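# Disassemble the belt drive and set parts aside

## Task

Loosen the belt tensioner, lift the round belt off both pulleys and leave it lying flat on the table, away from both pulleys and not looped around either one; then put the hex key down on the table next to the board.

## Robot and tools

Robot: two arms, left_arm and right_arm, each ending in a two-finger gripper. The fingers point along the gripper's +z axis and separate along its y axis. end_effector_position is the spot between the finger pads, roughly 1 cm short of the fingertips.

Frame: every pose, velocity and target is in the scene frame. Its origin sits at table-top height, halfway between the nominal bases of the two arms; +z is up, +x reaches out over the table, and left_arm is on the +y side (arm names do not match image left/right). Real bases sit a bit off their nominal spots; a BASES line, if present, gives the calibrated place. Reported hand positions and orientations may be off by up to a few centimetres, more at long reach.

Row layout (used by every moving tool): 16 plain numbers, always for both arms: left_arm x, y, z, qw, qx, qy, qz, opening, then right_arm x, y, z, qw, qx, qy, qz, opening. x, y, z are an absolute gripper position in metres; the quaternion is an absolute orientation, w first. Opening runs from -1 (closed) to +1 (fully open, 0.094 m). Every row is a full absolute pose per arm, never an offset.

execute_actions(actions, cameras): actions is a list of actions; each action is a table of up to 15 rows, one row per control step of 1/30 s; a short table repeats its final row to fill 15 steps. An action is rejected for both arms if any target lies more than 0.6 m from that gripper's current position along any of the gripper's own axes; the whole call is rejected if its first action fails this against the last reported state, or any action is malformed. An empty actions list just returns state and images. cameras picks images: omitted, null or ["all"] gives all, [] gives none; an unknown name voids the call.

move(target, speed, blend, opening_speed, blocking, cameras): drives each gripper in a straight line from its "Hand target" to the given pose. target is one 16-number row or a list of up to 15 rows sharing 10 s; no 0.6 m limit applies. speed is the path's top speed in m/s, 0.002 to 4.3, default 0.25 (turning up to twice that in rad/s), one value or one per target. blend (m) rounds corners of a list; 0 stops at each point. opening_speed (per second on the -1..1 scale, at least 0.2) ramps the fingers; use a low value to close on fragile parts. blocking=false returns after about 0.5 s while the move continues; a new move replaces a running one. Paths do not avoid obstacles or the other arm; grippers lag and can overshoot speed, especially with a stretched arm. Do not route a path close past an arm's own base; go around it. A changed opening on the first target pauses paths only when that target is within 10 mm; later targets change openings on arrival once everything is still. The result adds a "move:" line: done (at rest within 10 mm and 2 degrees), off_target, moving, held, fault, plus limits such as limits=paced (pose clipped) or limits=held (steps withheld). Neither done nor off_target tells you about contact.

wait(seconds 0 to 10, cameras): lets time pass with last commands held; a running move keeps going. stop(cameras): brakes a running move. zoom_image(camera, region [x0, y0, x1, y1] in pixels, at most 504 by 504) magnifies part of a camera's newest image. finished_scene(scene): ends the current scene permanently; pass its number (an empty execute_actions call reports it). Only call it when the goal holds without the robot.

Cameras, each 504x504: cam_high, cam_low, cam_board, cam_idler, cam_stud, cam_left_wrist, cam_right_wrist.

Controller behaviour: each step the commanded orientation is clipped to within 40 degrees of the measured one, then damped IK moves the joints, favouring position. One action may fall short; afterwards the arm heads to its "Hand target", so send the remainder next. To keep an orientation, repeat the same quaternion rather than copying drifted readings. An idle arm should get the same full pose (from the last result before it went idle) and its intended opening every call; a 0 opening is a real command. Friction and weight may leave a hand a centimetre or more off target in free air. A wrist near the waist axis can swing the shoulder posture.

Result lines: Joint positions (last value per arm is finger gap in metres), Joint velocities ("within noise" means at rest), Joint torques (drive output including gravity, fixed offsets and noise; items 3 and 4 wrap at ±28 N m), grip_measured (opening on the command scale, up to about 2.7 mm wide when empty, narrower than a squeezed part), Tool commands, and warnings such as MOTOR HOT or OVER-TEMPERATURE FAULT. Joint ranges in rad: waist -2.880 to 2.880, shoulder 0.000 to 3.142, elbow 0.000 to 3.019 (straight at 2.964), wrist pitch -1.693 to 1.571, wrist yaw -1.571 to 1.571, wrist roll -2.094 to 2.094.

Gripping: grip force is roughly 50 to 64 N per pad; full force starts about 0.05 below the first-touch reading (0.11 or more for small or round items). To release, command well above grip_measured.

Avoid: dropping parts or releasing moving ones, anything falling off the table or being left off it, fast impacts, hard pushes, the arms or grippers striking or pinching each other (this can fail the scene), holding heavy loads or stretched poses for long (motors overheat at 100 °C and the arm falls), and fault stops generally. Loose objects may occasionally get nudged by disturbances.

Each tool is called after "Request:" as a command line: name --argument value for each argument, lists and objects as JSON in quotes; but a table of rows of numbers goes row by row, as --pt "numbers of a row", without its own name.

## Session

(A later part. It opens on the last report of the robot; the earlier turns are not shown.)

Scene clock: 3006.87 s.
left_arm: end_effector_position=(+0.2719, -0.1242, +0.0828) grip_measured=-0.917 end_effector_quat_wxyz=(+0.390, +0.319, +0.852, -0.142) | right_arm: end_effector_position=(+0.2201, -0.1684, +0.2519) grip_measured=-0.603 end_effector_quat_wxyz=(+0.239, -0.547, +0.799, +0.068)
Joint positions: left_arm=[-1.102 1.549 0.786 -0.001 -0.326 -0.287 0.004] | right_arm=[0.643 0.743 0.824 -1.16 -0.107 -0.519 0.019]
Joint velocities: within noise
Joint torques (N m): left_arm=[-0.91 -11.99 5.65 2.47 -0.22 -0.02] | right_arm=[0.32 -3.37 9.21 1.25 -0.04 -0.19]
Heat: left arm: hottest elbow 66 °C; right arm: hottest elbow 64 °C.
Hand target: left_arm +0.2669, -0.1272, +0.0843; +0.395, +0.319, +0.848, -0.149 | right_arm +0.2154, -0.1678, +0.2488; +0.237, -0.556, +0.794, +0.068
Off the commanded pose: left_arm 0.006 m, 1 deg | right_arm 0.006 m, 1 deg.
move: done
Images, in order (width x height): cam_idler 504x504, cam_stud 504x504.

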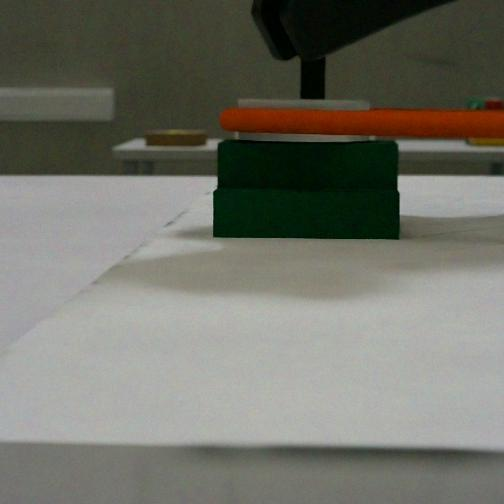

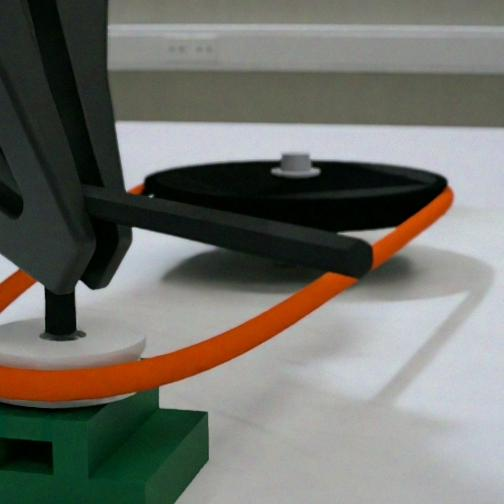

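Request:
move --pt "0.2694 -0.1316 0.0855 0.3954 0.3196 0.8481 -0.1491 -1 0.2153 -0.1678 0.2488 0.237 -0.556 0.794 0.068 -0.6" --speed 0.02 --cameras '["cam_idler","cam_stud"]'

Request:
zoom_image --camera "cam_idler" --region '[230, 0, 390, 160]'

Request:
zoom_image --camera "cam_stud" --region '[0, 220, 150, 370]'

Scene clock: 3014.63 s.
left_arm: end_effector_position=(+0.2718, -0.1244, +0.0829) grip_measured=-0.917 end_effector_quat_wxyz=(+0.390, +0.319, +0.852, -0.142) | right_arm: end_effector_position=(+0.2201, -0.1684, +0.2519) grip_measured=-0.603 end_effector_quat_wxyz=(+0.239, -0.547, +0.799, +0.068)
Joint positions: left_arm=[-1.103 1.549 0.786 0 -0.326 -0.287 0.004] | right_arm=[0.643 0.743 0.824 -1.16 -0.107 -0.519 0.019]
Joint velocities: within noise
Joint torques (N m): left_arm=[-0.67 -11.22 6.63 2.22 -0.18 -0.01] | right_arm=[0.38 -3.31 9.21 1.2 -0.04 -0.17]
Heat: left arm: hottest elbow 65 °C; right arm: hottest elbow 64 °C.
Hand target: left_arm +0.2694, -0.1315, +0.0857; +0.395, +0.319, +0.848, -0.149 | right_arm +0.2154, -0.1678, +0.2488; +0.237, -0.556, +0.794, +0.068
Off the commanded pose: left_arm 0.008 m, 1 deg | right_arm 0.006 m, 1 deg.
move: done
Images, in order (width x height): cam_idler 504x504, cam_stud 504x504.

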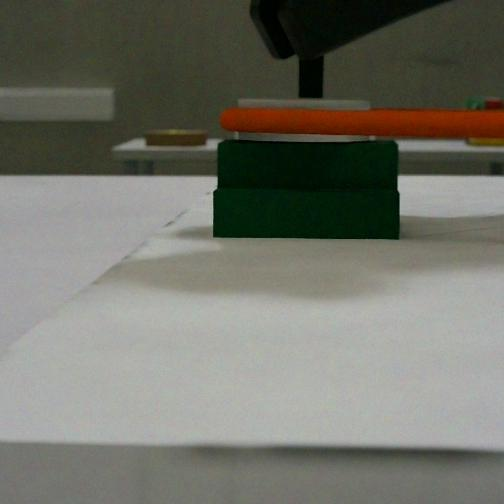

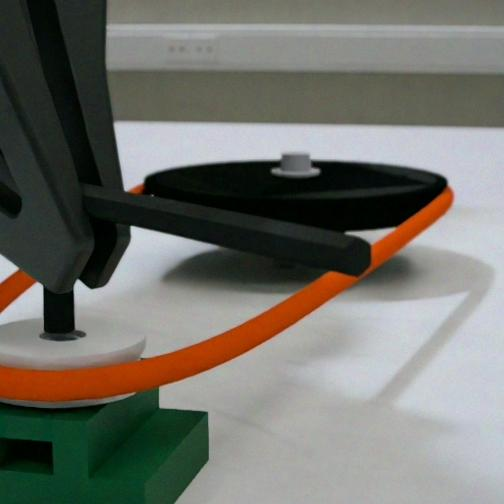

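Scaled by 3.150.

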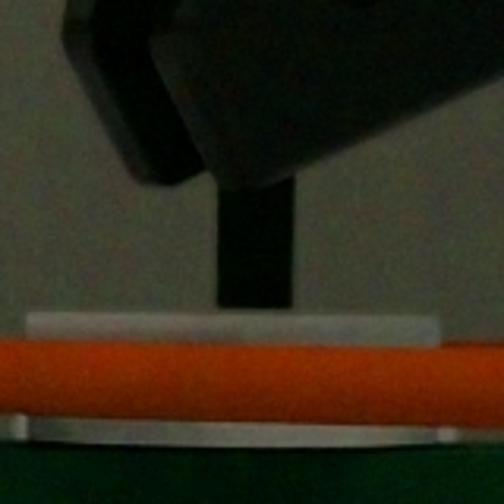

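Scaled by 3.360.

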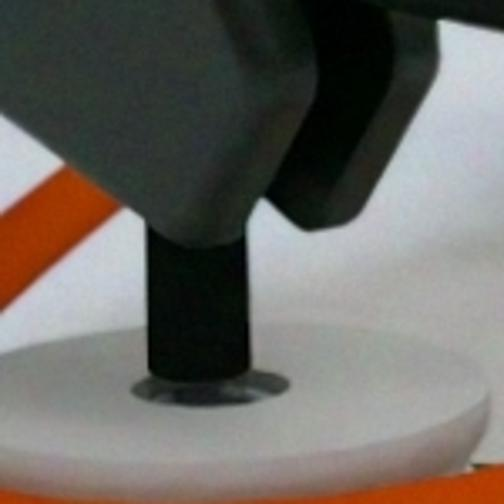

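Request:
move --pt "0.2730 -0.1380 0.0855 0.3954 0.3196 0.8481 -0.1491 -1 0.2153 -0.1678 0.2488 0.237 -0.556 0.794 0.068 -0.6" --speed 0.02 --cameras '["cam_idler","cam_stud"]'

Request:
zoom_image --camera "cam_idler" --region '[230, 0, 390, 160]'

Request:
zoom_image --camera "cam_stud" --region '[0, 220, 150, 370]'

Scene clock: 3019.93 s.
left_arm: end_effector_position=(+0.2718, -0.1243, +0.0820) grip_measured=-0.917 end_effector_quat_wxyz=(+0.390, +0.320, +0.852, -0.141) | right_arm: end_effector_position=(+0.2201, -0.1684, +0.2519) grip_measured=-0.603 end_effector_quat_wxyz=(+0.239, -0.547, +0.799, +0.068)
Joint positions: left_arm=[-1.103 1.551 0.786 0 -0.326 -0.287 0.004] | right_arm=[0.643 0.743 0.824 -1.16 -0.107 -0.519 0.019]
Joint velocities: within noise
Joint torques (N m): left_arm=[-0.56 -10.05 7.95 2.13 -0.13 0.01] | right_arm=[0.26 -3.43 9.21 1.22 -0.05 -0.19]
Heat: left arm: hottest elbow 65 °C; right arm: hottest elbow 64 °C.
Hand target: left_arm +0.2728, -0.1376, +0.0856; +0.395, +0.320, +0.848, -0.149 | right_arm +0.2154, -0.1678, +0.2488; +0.237, -0.556, +0.794, +0.068
Off the commanded pose: left_arm 0.014 m, 1 deg | right_arm 0.006 m, 1 deg.
move: off_target (left_arm)
Images, in order (width x height): cam_idler 504x504, cam_stud 504x504.

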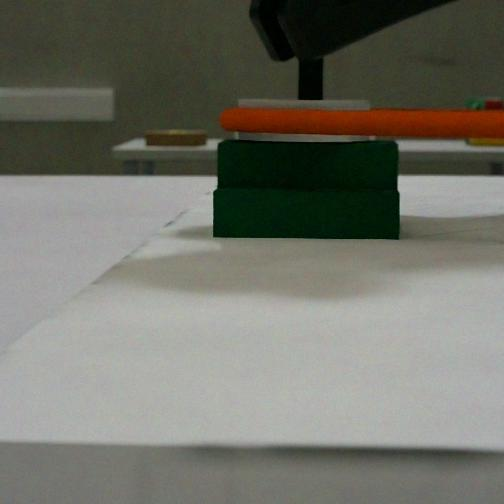

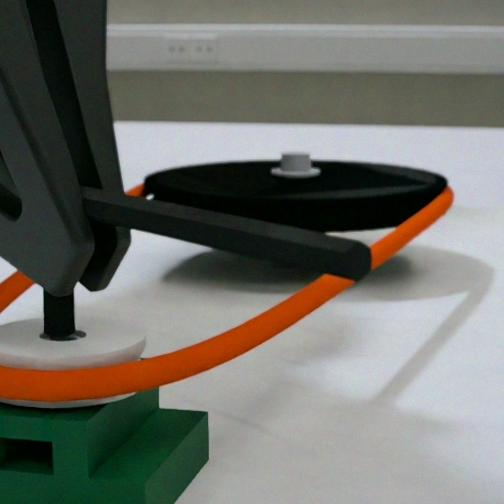

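Scaled by 3.150.

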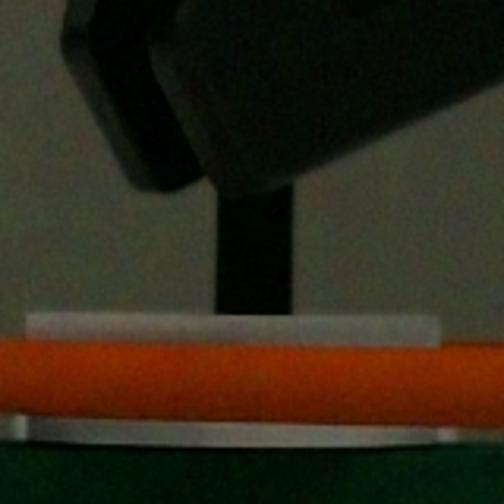

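Scaled by 3.360.

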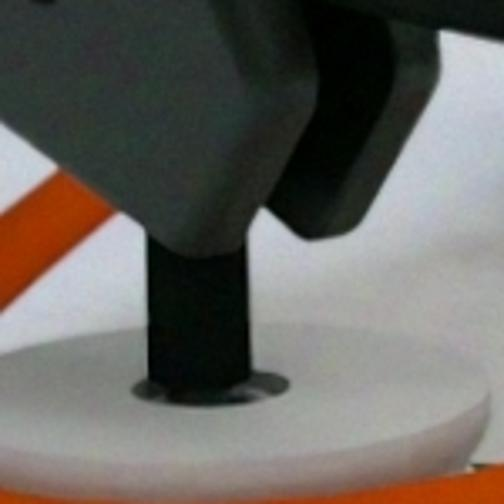

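Request:
move --pt "0.2745 -0.1395 0.0845 0.4028 0.3183 0.8446 -0.1518 -1 0.2153 -0.1678 0.2488 0.237 -0.556 0.794 0.068 -0.6" --speed 0.02 --cameras '["cam_idler","cam_stud"]'

Request:
zoom_image --camera "cam_idler" --region '[230, 0, 390, 160]'

Request:
zoom_image --camera "cam_stud" --region '[0, 220, 150, 370]'

Scene clock: 3033.80 s.
left_arm: end_effector_position=(+0.2732, -0.1259, +0.0808) grip_measured=-0.917 end_effector_quat_wxyz=(+0.393, +0.318, +0.851, -0.142) | right_arm: end_effector_position=(+0.2201, -0.1684, +0.2519) grip_measured=-0.603 end_effector_quat_wxyz=(+0.239, -0.547, +0.799, +0.068)
Joint positions: left_arm=[-1.103 1.558 0.786 0.015 -0.33 -0.287 0.004] | right_arm=[0.643 0.743 0.824 -1.16 -0.107 -0.519 0.019]
Joint velocities: within noise
Joint torques (N m): left_arm=[-0.5 -9.99 7.54 2.62 -0.16 0.06] | right_arm=[0.21 -3.25 9.2 1.22 -0.04 -0.18]
Heat: left arm: hottest elbow 65 °C; right arm: hottest elbow 64 °C.
Hand target: left_arm +0.2743, -0.1390, +0.0847; +0.403, +0.318, +0.845, -0.152 | right_arm +0.2154, -0.1678, +0.2488; +0.237, -0.556, +0.794, +0.068
Off the commanded pose: left_arm 0.014 m, 2 deg | right_arm 0.006 m, 1 deg.
move: off_target (left_arm)
Images, in order (width x height): cam_idler 504x504, cam_stud 504x504.

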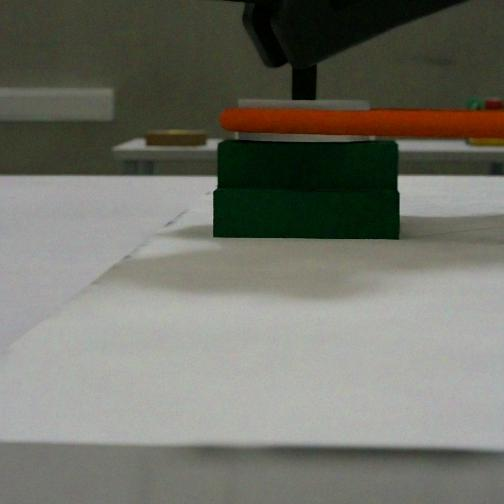

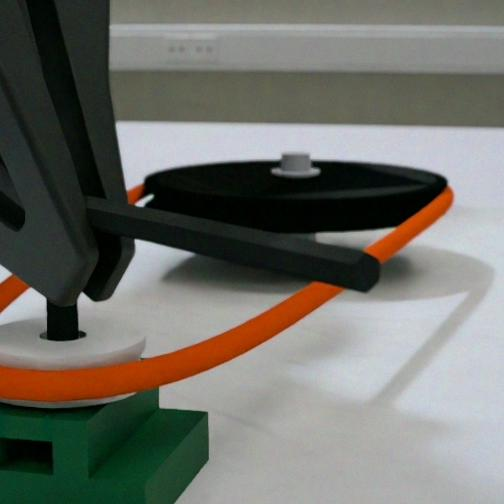

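Scaled by 3.150.

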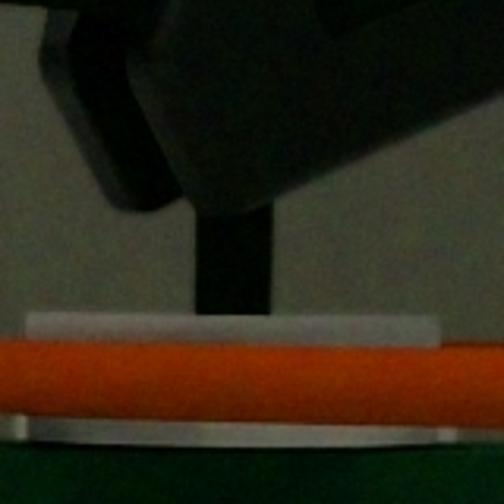

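Scaled by 3.360.

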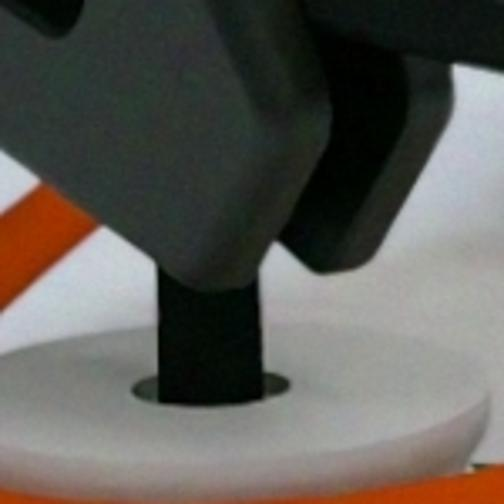

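Request:
move --pt "0.2745 -0.1395 0.0825 0.4028 0.3183 0.8446 -0.1518 -1 0.2153 -0.1678 0.2488 0.237 -0.556 0.794 0.068 -0.6" --speed 0.02 --cameras '["cam_idler","cam_stud"]'

Request:
zoom_image --camera "cam_idler" --region '[230, 0, 390, 160]'

Request:
zoom_image --camera "cam_stud" --region '[0, 220, 150, 370]'

Scene clock: 3042.20 s.
left_arm: end_effector_position=(+0.2736, -0.1259, +0.0809) grip_measured=-0.917 end_effector_quat_wxyz=(+0.394, +0.317, +0.851, -0.142) | right_arm: end_effector_position=(+0.2201, -0.1684, +0.2519) grip_measured=-0.603 end_effector_quat_wxyz=(+0.239, -0.547, +0.799, +0.068)
Joint positions: left_arm=[-1.103 1.559 0.786 0.017 -0.332 -0.287 0.004] | right_arm=[0.643 0.743 0.824 -1.16 -0.107 -0.519 0.019]
Joint velocities: within noise
Joint torques (N m): left_arm=[-0.67 -9.7 7.42 2.82 -0.11 0.05] | right_arm=[0.32 -3.37 9.2 1.26 -0.04 -0.18]
Heat: left arm: hottest elbow 65 °C; right arm: hottest elbow 64 °C.
Hand target: left_arm +0.2743, -0.1390, +0.0827; +0.403, +0.318, +0.845, -0.152 | right_arm +0.2154, -0.1678, +0.2488; +0.237, -0.556, +0.794, +0.068
Off the commanded pose: left_arm 0.014 m, 2 deg | right_arm 0.006 m, 1 deg.
move: off_target (left_arm)
Images, in order (width x height): cam_idler 504x504, cam_stud 504x504.

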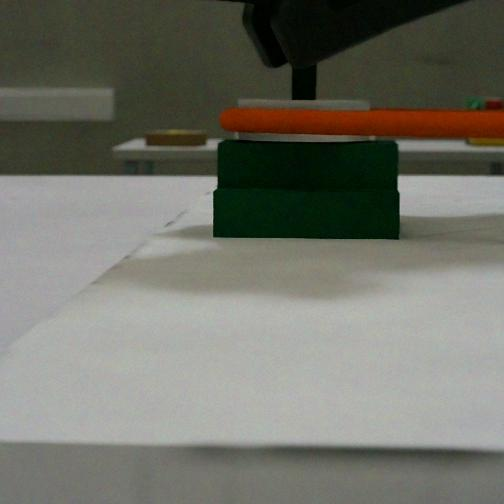

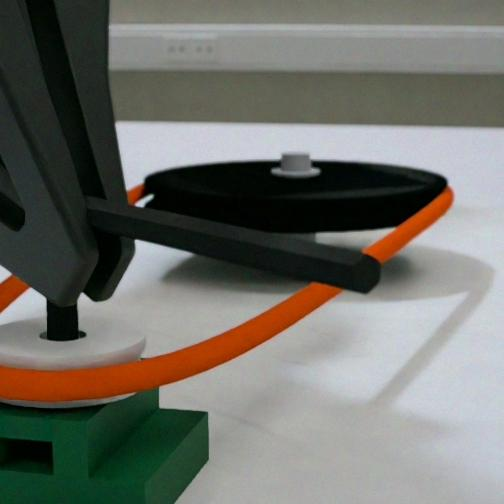

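Scaled by 3.150.

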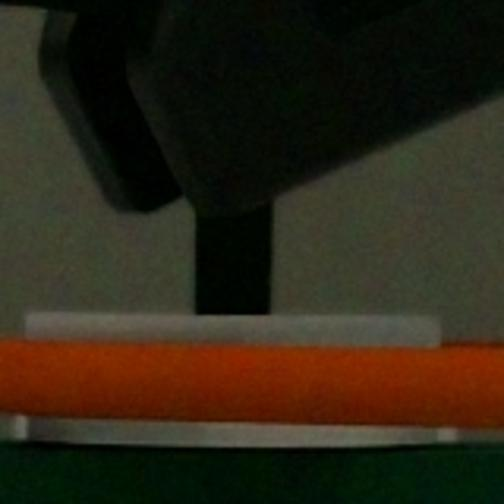

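Scaled by 3.360.

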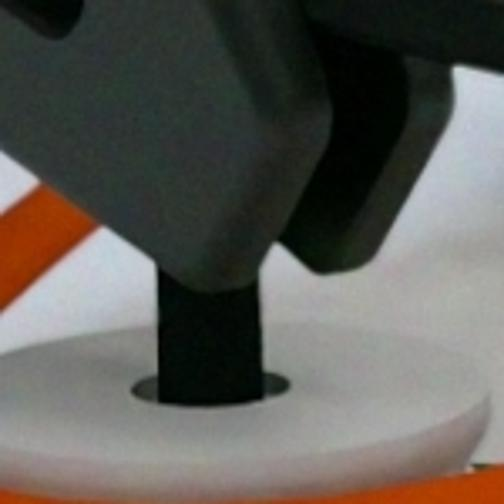

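Request:
move --pt "0.2745 -0.1395 0.0785 0.4028 0.3183 0.8446 -0.1518 -1 0.2153 -0.1678 0.2488 0.237 -0.556 0.794 0.068 -0.6" --speed 0.02 --cameras '["cam_idler","cam_stud"]'

Request:
zoom_image --camera "cam_idler" --region '[230, 0, 390, 160]'

Request:
zoom_image --camera "cam_stud" --region '[0, 220, 150, 370]'

Scene clock: 3047.93 s.
left_arm: end_effector_position=(+0.2742, -0.1259, +0.0808) grip_measured=-0.917 end_effector_quat_wxyz=(+0.396, +0.316, +0.851, -0.141) | right_arm: end_effector_position=(+0.2201, -0.1684, +0.2519) grip_measured=-0.603 end_effector_quat_wxyz=(+0.239, -0.547, +0.799, +0.068)
Joint positions: left_arm=[-1.103 1.56 0.786 0.02 -0.336 -0.287 0.004] | right_arm=[0.643 0.743 0.824 -1.16 -0.107 -0.519 0.019]
Joint velocities: within noise
Joint torques (N m): left_arm=[-0.62 -9.11 7.17 3.08 0.01 0.06] | right_arm=[0.26 -3.37 9.2 1.26 -0.05 -0.19]
Heat: left arm: hottest elbow 65 °C; right arm: hottest elbow 64 °C.
Hand target: left_arm +0.2742, -0.1389, +0.0787; +0.403, +0.318, +0.845, -0.152 | right_arm +0.2154, -0.1678, +0.2488; +0.237, -0.556, +0.794, +0.068
Off the commanded pose: left_arm 0.014 m, 2 deg | right_arm 0.006 m, 1 deg.
move: off_target (left_arm)
Images, in order (width x height): cam_idler 504x504, cam_stud 504x504.

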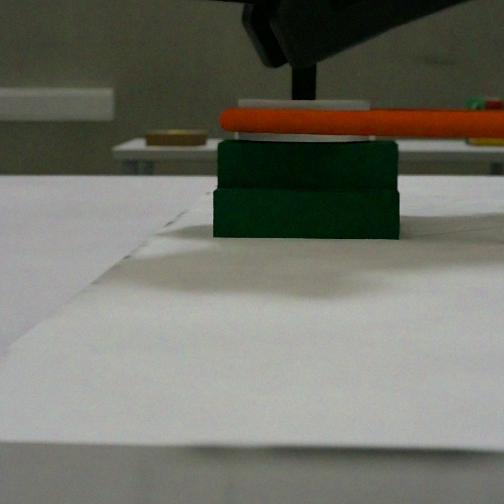

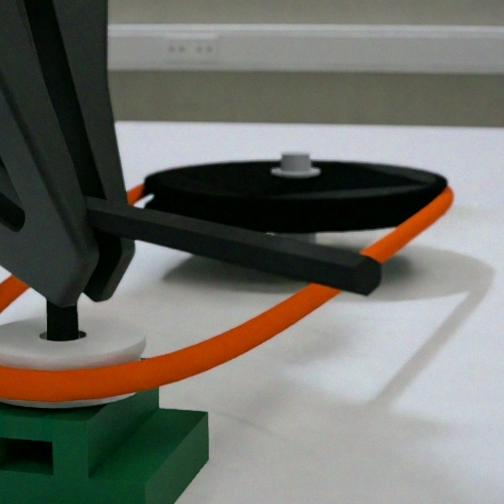

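Scaled by 3.150.

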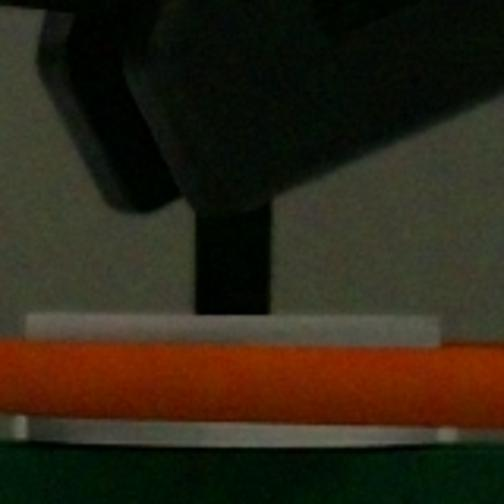

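Scaled by 3.360.

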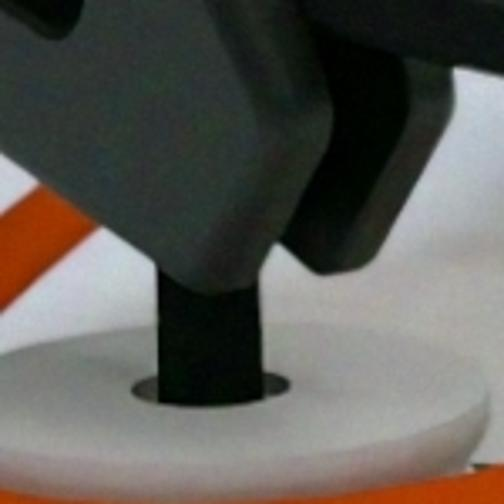

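Request:
move --pt "0.2745 -0.1395 0.0800 0.3975 0.3476 0.8333 -0.1658 -1 0.2153 -0.1678 0.2488 0.237 -0.556 0.794 0.068 -0.6" --speed 0.02 --cameras '[]'

Request:
move --pt "0.2743 -0.1397 0.0800 0.4081 0.2888 0.8555 -0.1377 -1 0.2153 -0.1678 0.2488 0.237 -0.556 0.794 0.068 -0.6" --speed 0.02 --cameras '["cam_idler","cam_stud"]'

Request:
zoom_image --camera "cam_idler" --region '[230, 0, 390, 160]'

Request:
zoom_image --camera "cam_stud" --region '[0, 220, 150, 370]'

Scene clock: 3060.40 s.
left_arm: end_effector_position=(+0.2725, -0.1274, +0.0782) grip_measured=-0.917 end_effector_quat_wxyz=(+0.390, +0.345, +0.841, -0.147) | right_arm: end_effector_position=(+0.2201, -0.1684, +0.2519) grip_measured=-0.603 end_effector_quat_wxyz=(+0.239, -0.547, +0.799, +0.068)
Joint positions: left_arm=[-1.092 1.561 0.779 0.034 -0.289 -0.23 0.004] | right_arm=[0.643 0.743 0.824 -1.16 -0.107 -0.519 0.019]
Joint velocities: within noise
Joint torques (N m): left_arm=[0.38 -10.05 6.79 3.38 0.75 0.09] | right_arm=[0.44 -3.31 9.2 1.25 -0.04 -0.17]
Heat: left arm: hottest elbow 65 °C; right arm: hottest elbow 64 °C.
Hand target: left_arm +0.2743, -0.1390, +0.0803; +0.397, +0.347, +0.833, -0.165 | right_arm +0.2154, -0.1678, +0.2488; +0.237, -0.556, +0.794, +0.068
Off the commanded pose: left_arm 0.012 m, 2 deg | right_arm 0.006 m, 1 deg.
move: off_target (left_arm)
No camera images: "cameras" was empty.

Scene clock: 3064.23 s.
left_arm: end_effector_position=(+0.2726, -0.1250, +0.0777) grip_measured=-0.917 end_effector_quat_wxyz=(+0.408, +0.302, +0.852, -0.129) | right_arm: end_effector_position=(+0.2201, -0.1684, +0.2519) grip_measured=-0.603 end_effector_quat_wxyz=(+0.239, -0.547, +0.799, +0.068)
Joint positions: left_arm=[-1.122 1.573 0.782 0.035 -0.393 -0.313 0.004] | right_arm=[0.643 0.743 0.824 -1.16 -0.107 -0.519 0.019]
Joint velocities: within noise
Joint torques (N m): left_arm=[-0.73 -9.7 8.53 1.37 -0.32 -0.28] | right_arm=[0.38 -3.37 9.22 1.18 -0.03 -0.18]
Heat: left arm: hottest elbow 65 °C; right arm: hottest elbow 64 °C.
Hand target: left_arm +0.2739, -0.1392, +0.0801; +0.408, +0.289, +0.855, -0.138 | right_arm +0.2154, -0.1678, +0.2488; +0.237, -0.556, +0.794, +0.068
Off the commanded pose: left_arm 0.015 m, 2 deg | right_arm 0.006 m, 1 deg.
move: off_target (left_arm)
Images, in order (width x height): cam_idler 504x504, cam_stud 504x504.

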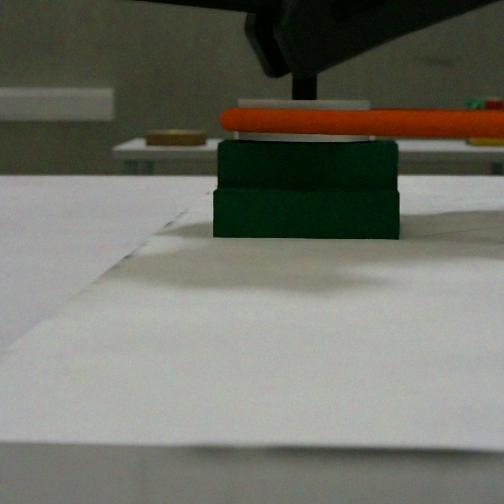

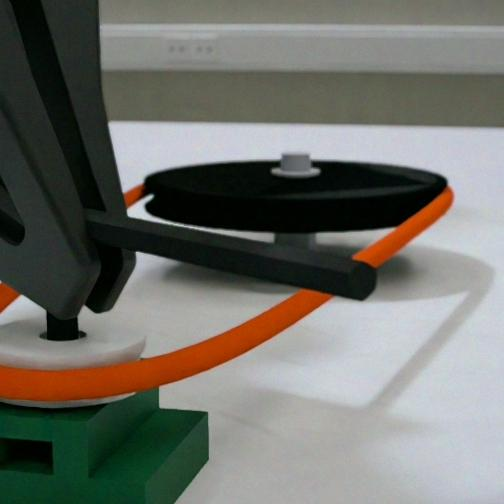

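Scaled by 3.150.

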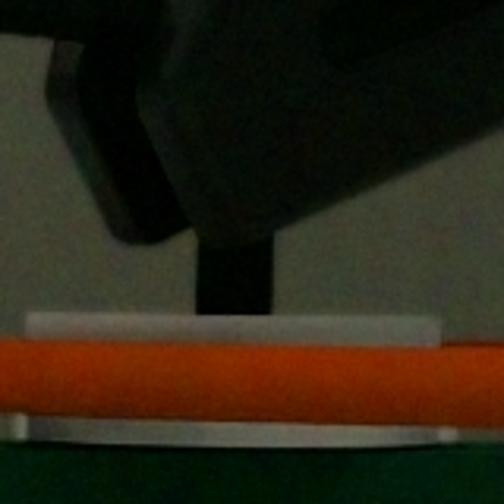

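Scaled by 3.360.

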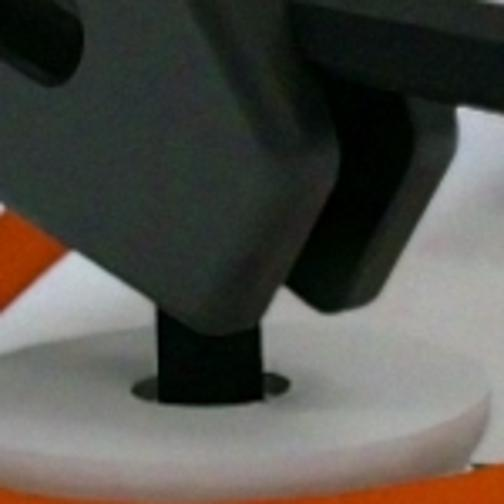

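Request:
move --pt "0.2745 -0.1395 0.0760 0.4028 0.3183 0.8446 -0.1518 -1 0.2153 -0.1678 0.2488 0.237 -0.556 0.794 0.068 -0.6" --speed 0.02 --cameras '["cam_idler","cam_stud","cam_board"]'

Request:
zoom_image --camera "cam_idler" --region '[230, 0, 390, 160]'

Request:
zoom_image --camera "cam_stud" --region '[0, 220, 150, 370]'

Scene clock: 3069.70 s.
left_arm: end_effector_position=(+0.2719, -0.1269, +0.0775) grip_measured=-0.917 end_effector_quat_wxyz=(+0.402, +0.317, +0.848, -0.136) | right_arm: end_effector_position=(+0.2201, -0.1684, +0.2519) grip_measured=-0.603 end_effector_quat_wxyz=(+0.239, -0.547, +0.799, +0.068)
Joint positions: left_arm=[-1.114 1.57 0.782 0.036 -0.357 -0.285 0.004] | right_arm=[0.643 0.743 0.824 -1.16 -0.107 -0.519 0.019]
Joint velocities: within noise
Joint torques (N m): left_arm=[0.38 -9.52 7.25 2.82 0.73 0.04] | right_arm=[0.32 -3.31 9.18 1.2 -0.04 -0.17]
Heat: left arm: hottest elbow 64 °C; right arm: hottest elbow 64 °C.
Hand target: left_arm +0.2742, -0.1390, +0.0762; +0.403, +0.318, +0.845, -0.152 | right_arm +0.2154, -0.1678, +0.2488; +0.237, -0.556, +0.794, +0.068
Off the commanded pose: left_arm 0.013 m, 2 deg | right_arm 0.006 m, 1 deg.
move: off_target (left_arm)
Images, in order (width x height): cam_board 504x504, cam_idler 504x504, cam_stud 504x504.

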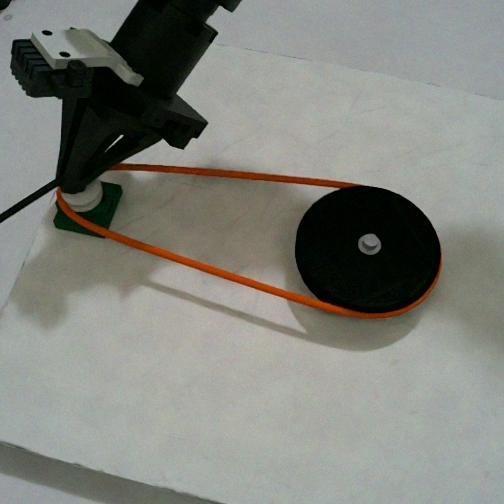

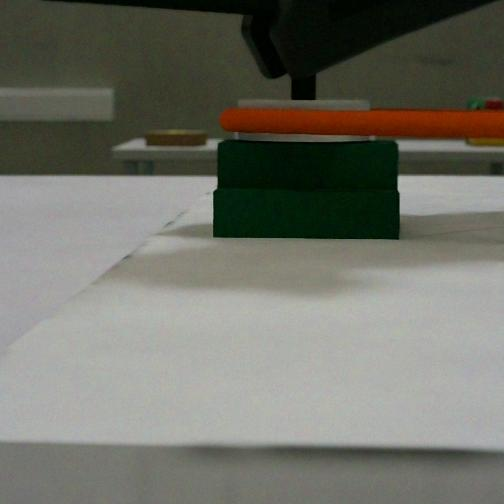

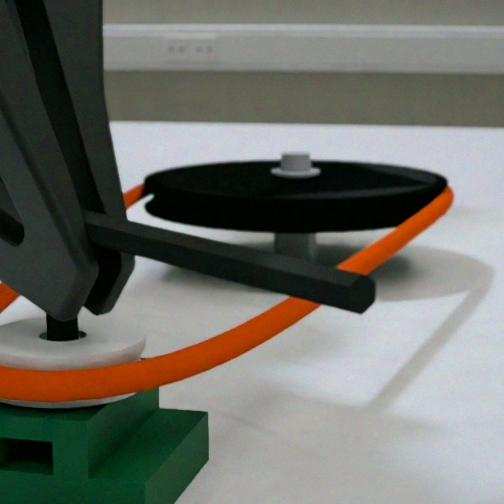

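Scaled by 3.150.

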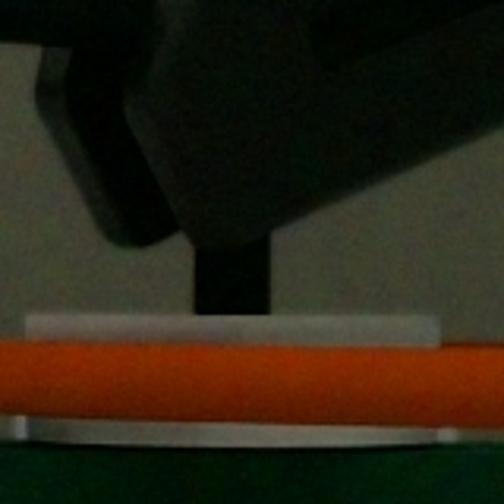

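Scaled by 3.360.

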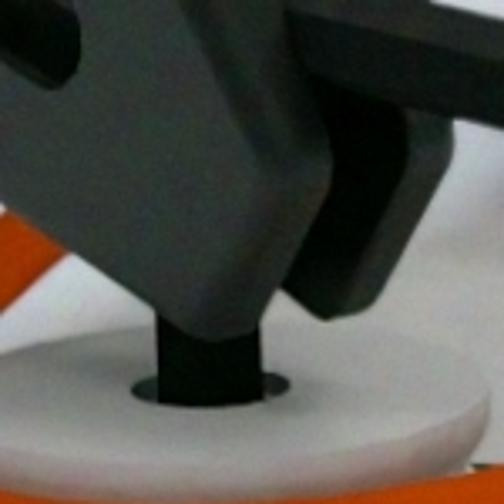

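Request:
move --pt "0.2745 -0.1395 0.0770 0.4028 0.3183 0.8446 -0.1518 -1 0.270 -0.270 0.200 0.3756 -0.1763 0.9069 0.0730 -1" --speed 0.3

Scene clock: 3082.20 s.
left_arm: end_effector_position=(+0.2719, -0.1270, +0.0776) grip_measured=-0.917 end_effector_quat_wxyz=(+0.402, +0.318, +0.848, -0.136) | right_arm: end_effector_position=(+0.2674, -0.2669, +0.2002) grip_measured=-0.991 end_effector_quat_wxyz=(+0.367, -0.187, +0.908, +0.074)
Joint positions: left_arm=[-1.114 1.57 0.782 0.036 -0.356 -0.284 0.004] | right_arm=[0.266 0.515 0.518 -0.811 -0.086 -0.095 0]
Joint velocities: within noise
Joint torques (N m): left_arm=[0.32 -9.76 7.32 2.71 0.73 0.03] | right_arm=[-1.79 -1.08 9.57 2.41 0 -0.05]
Heat: left arm: hottest elbow 63 °C; right arm: hottest elbow 63 °C.
Hand target: left_arm +0.2743, -0.1390, +0.0773; +0.403, +0.318, +0.845, -0.152 | right_arm +0.2699, -0.2700, +0.2000; +0.375, -0.176, +0.907, +0.073
Off the commanded pose: left_arm 0.013 m, 2 deg | right_arm 0.004 m, 2 deg.
move: off_target (left_arm)

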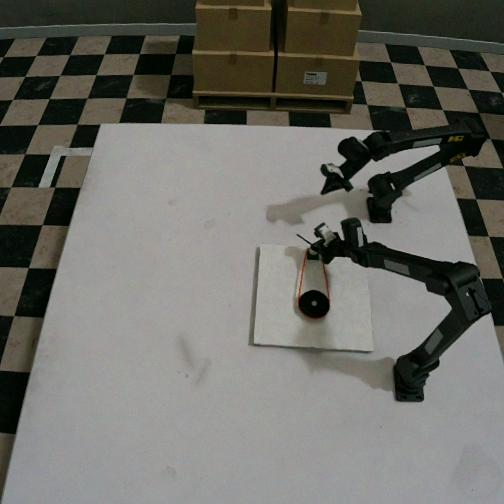

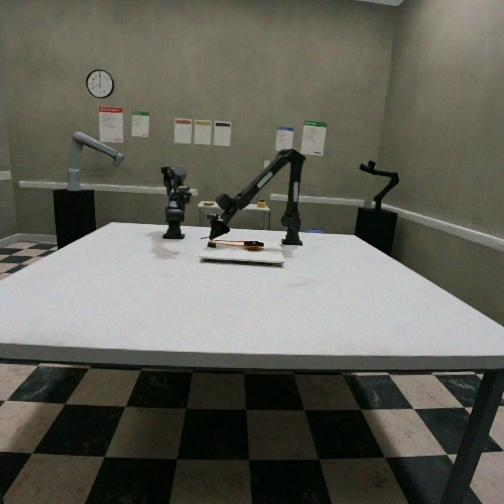

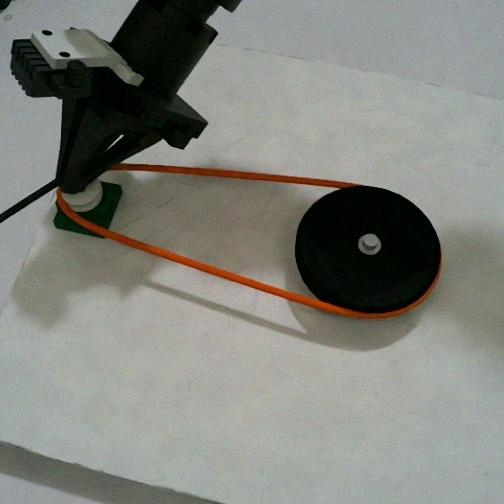

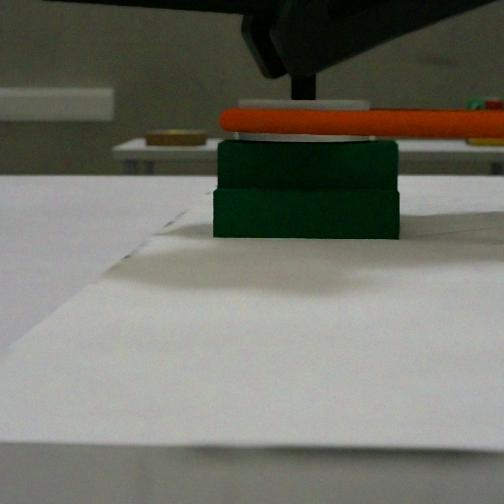

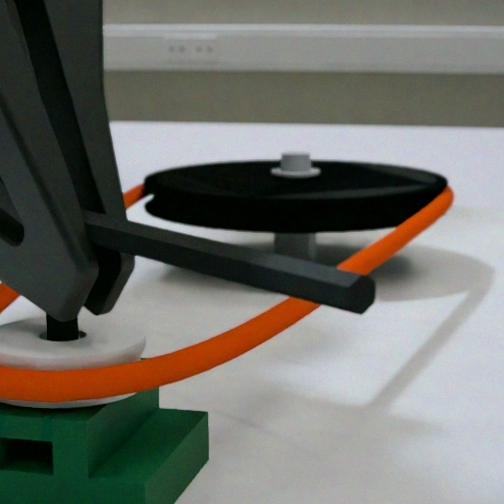

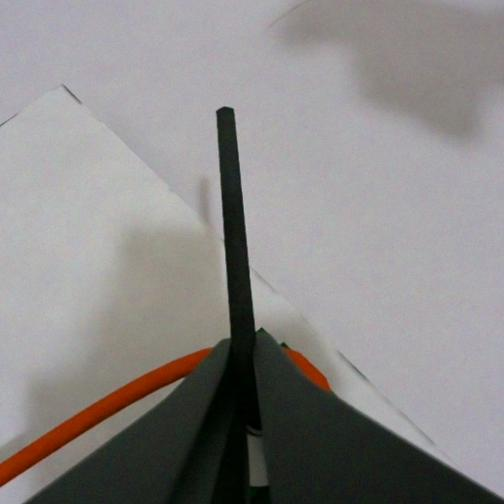

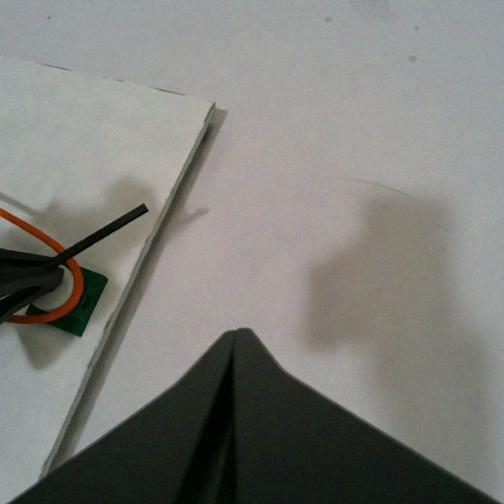

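Request:
move --pt "0.2736 -0.1405 0.0765 0.4192 0.2053 0.8789 -0.0979 -1 0.270 -0.270 0.200 0.3756 -0.1763 0.9069 0.0730 -1" --speed 0.04

Request:
zoom_image --camera "cam_stud" --region '[0, 200, 250, 450]'

Request:
zoom_image --camera "cam_right_wrist" --region '[0, 170, 200, 370]'

Scene clock: 3092.90 s.
left_arm: end_effector_position=(+0.2731, -0.1256, +0.0777) grip_measured=-0.917 end_effector_quat_wxyz=(+0.423, +0.211, +0.876, -0.093) | right_arm: end_effector_position=(+0.2675, -0.2669, +0.2003) grip_measured=-0.991 end_effector_quat_wxyz=(+0.367, -0.187, +0.908, +0.074)
Joint positions: left_arm=[-1.173 1.61 0.839 -0.064 -0.569 -0.518 0.004] | right_arm=[0.266 0.515 0.518 -0.81 -0.086 -0.094 0]
Joint velocities: within noise
Joint torques (N m): left_arm=[-0.62 -9.7 8.79 0.94 -0.22 -0.21] | right_arm=[-1.67 -1.26 9.58 2.48 0.01 -0.04]
Heat: left arm: hottest elbow 62 °C; right arm: hottest elbow 64 °C.
Hand target: left_arm +0.2732, -0.1401, +0.0766; +0.419, +0.206, +0.879, -0.098 | right_arm +0.2699, -0.2700, +0.2000; +0.376, -0.176, +0.907, +0.073
Off the commanded pose: left_arm 0.015 m, 1 deg | right_arm 0.004 m, 2 deg.
move: off_target (left_arm)

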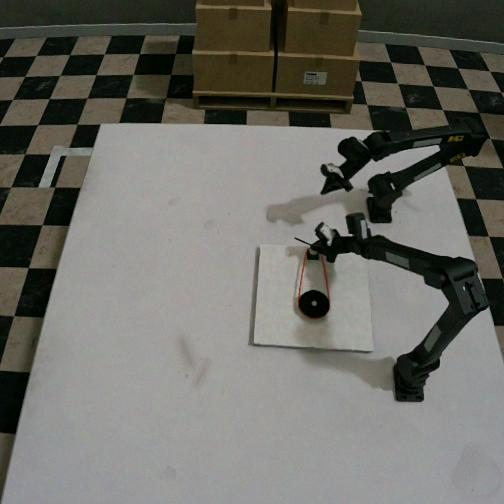

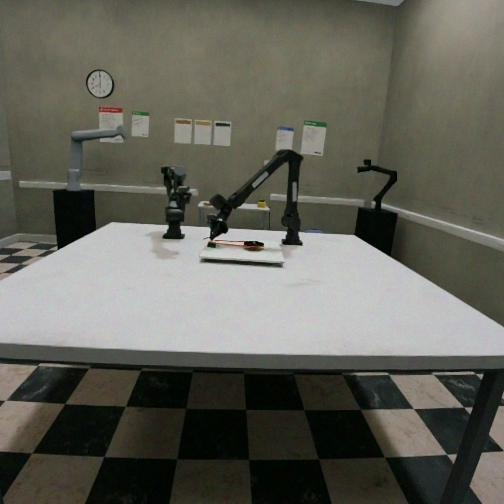

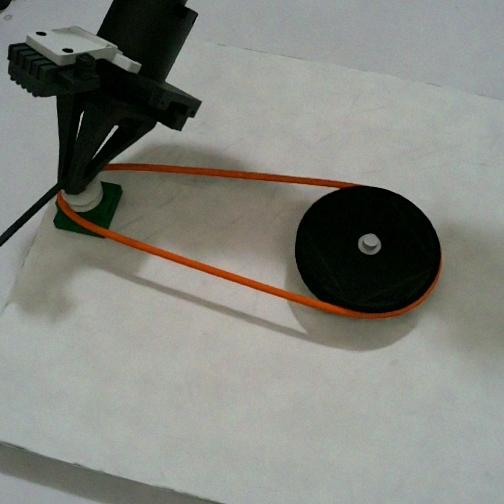

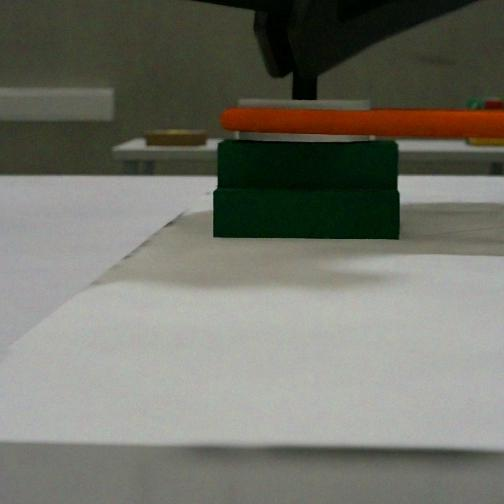

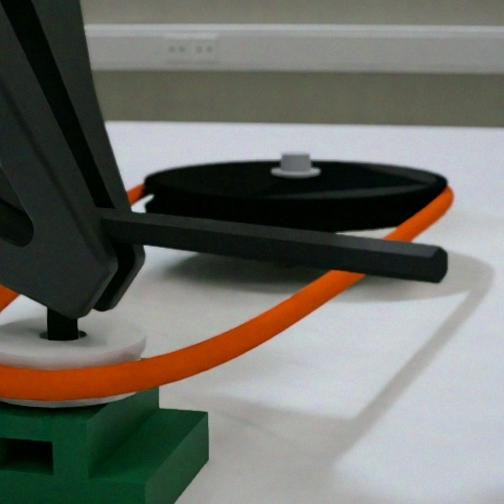

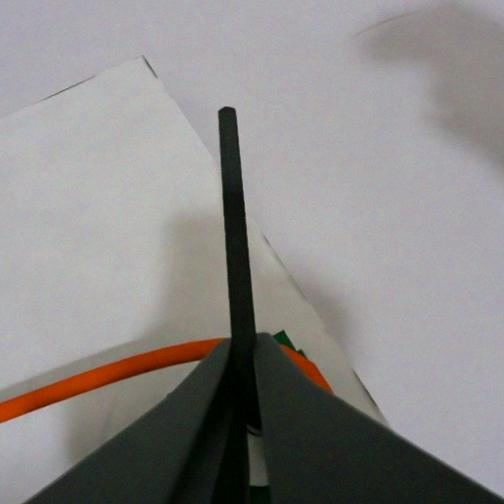

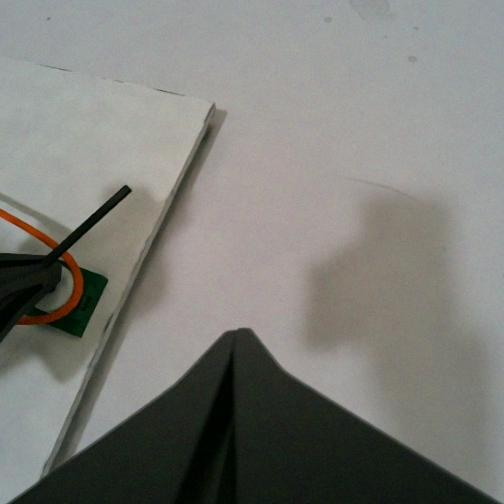

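Scaled by 2.016.

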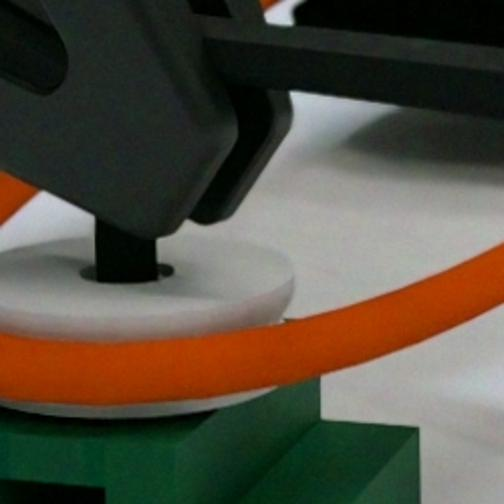

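Scaled by 2.520.

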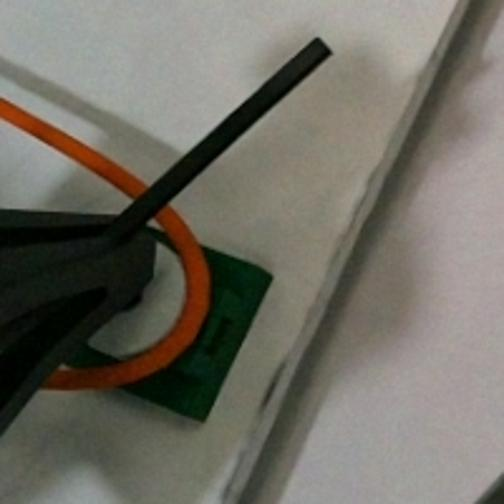

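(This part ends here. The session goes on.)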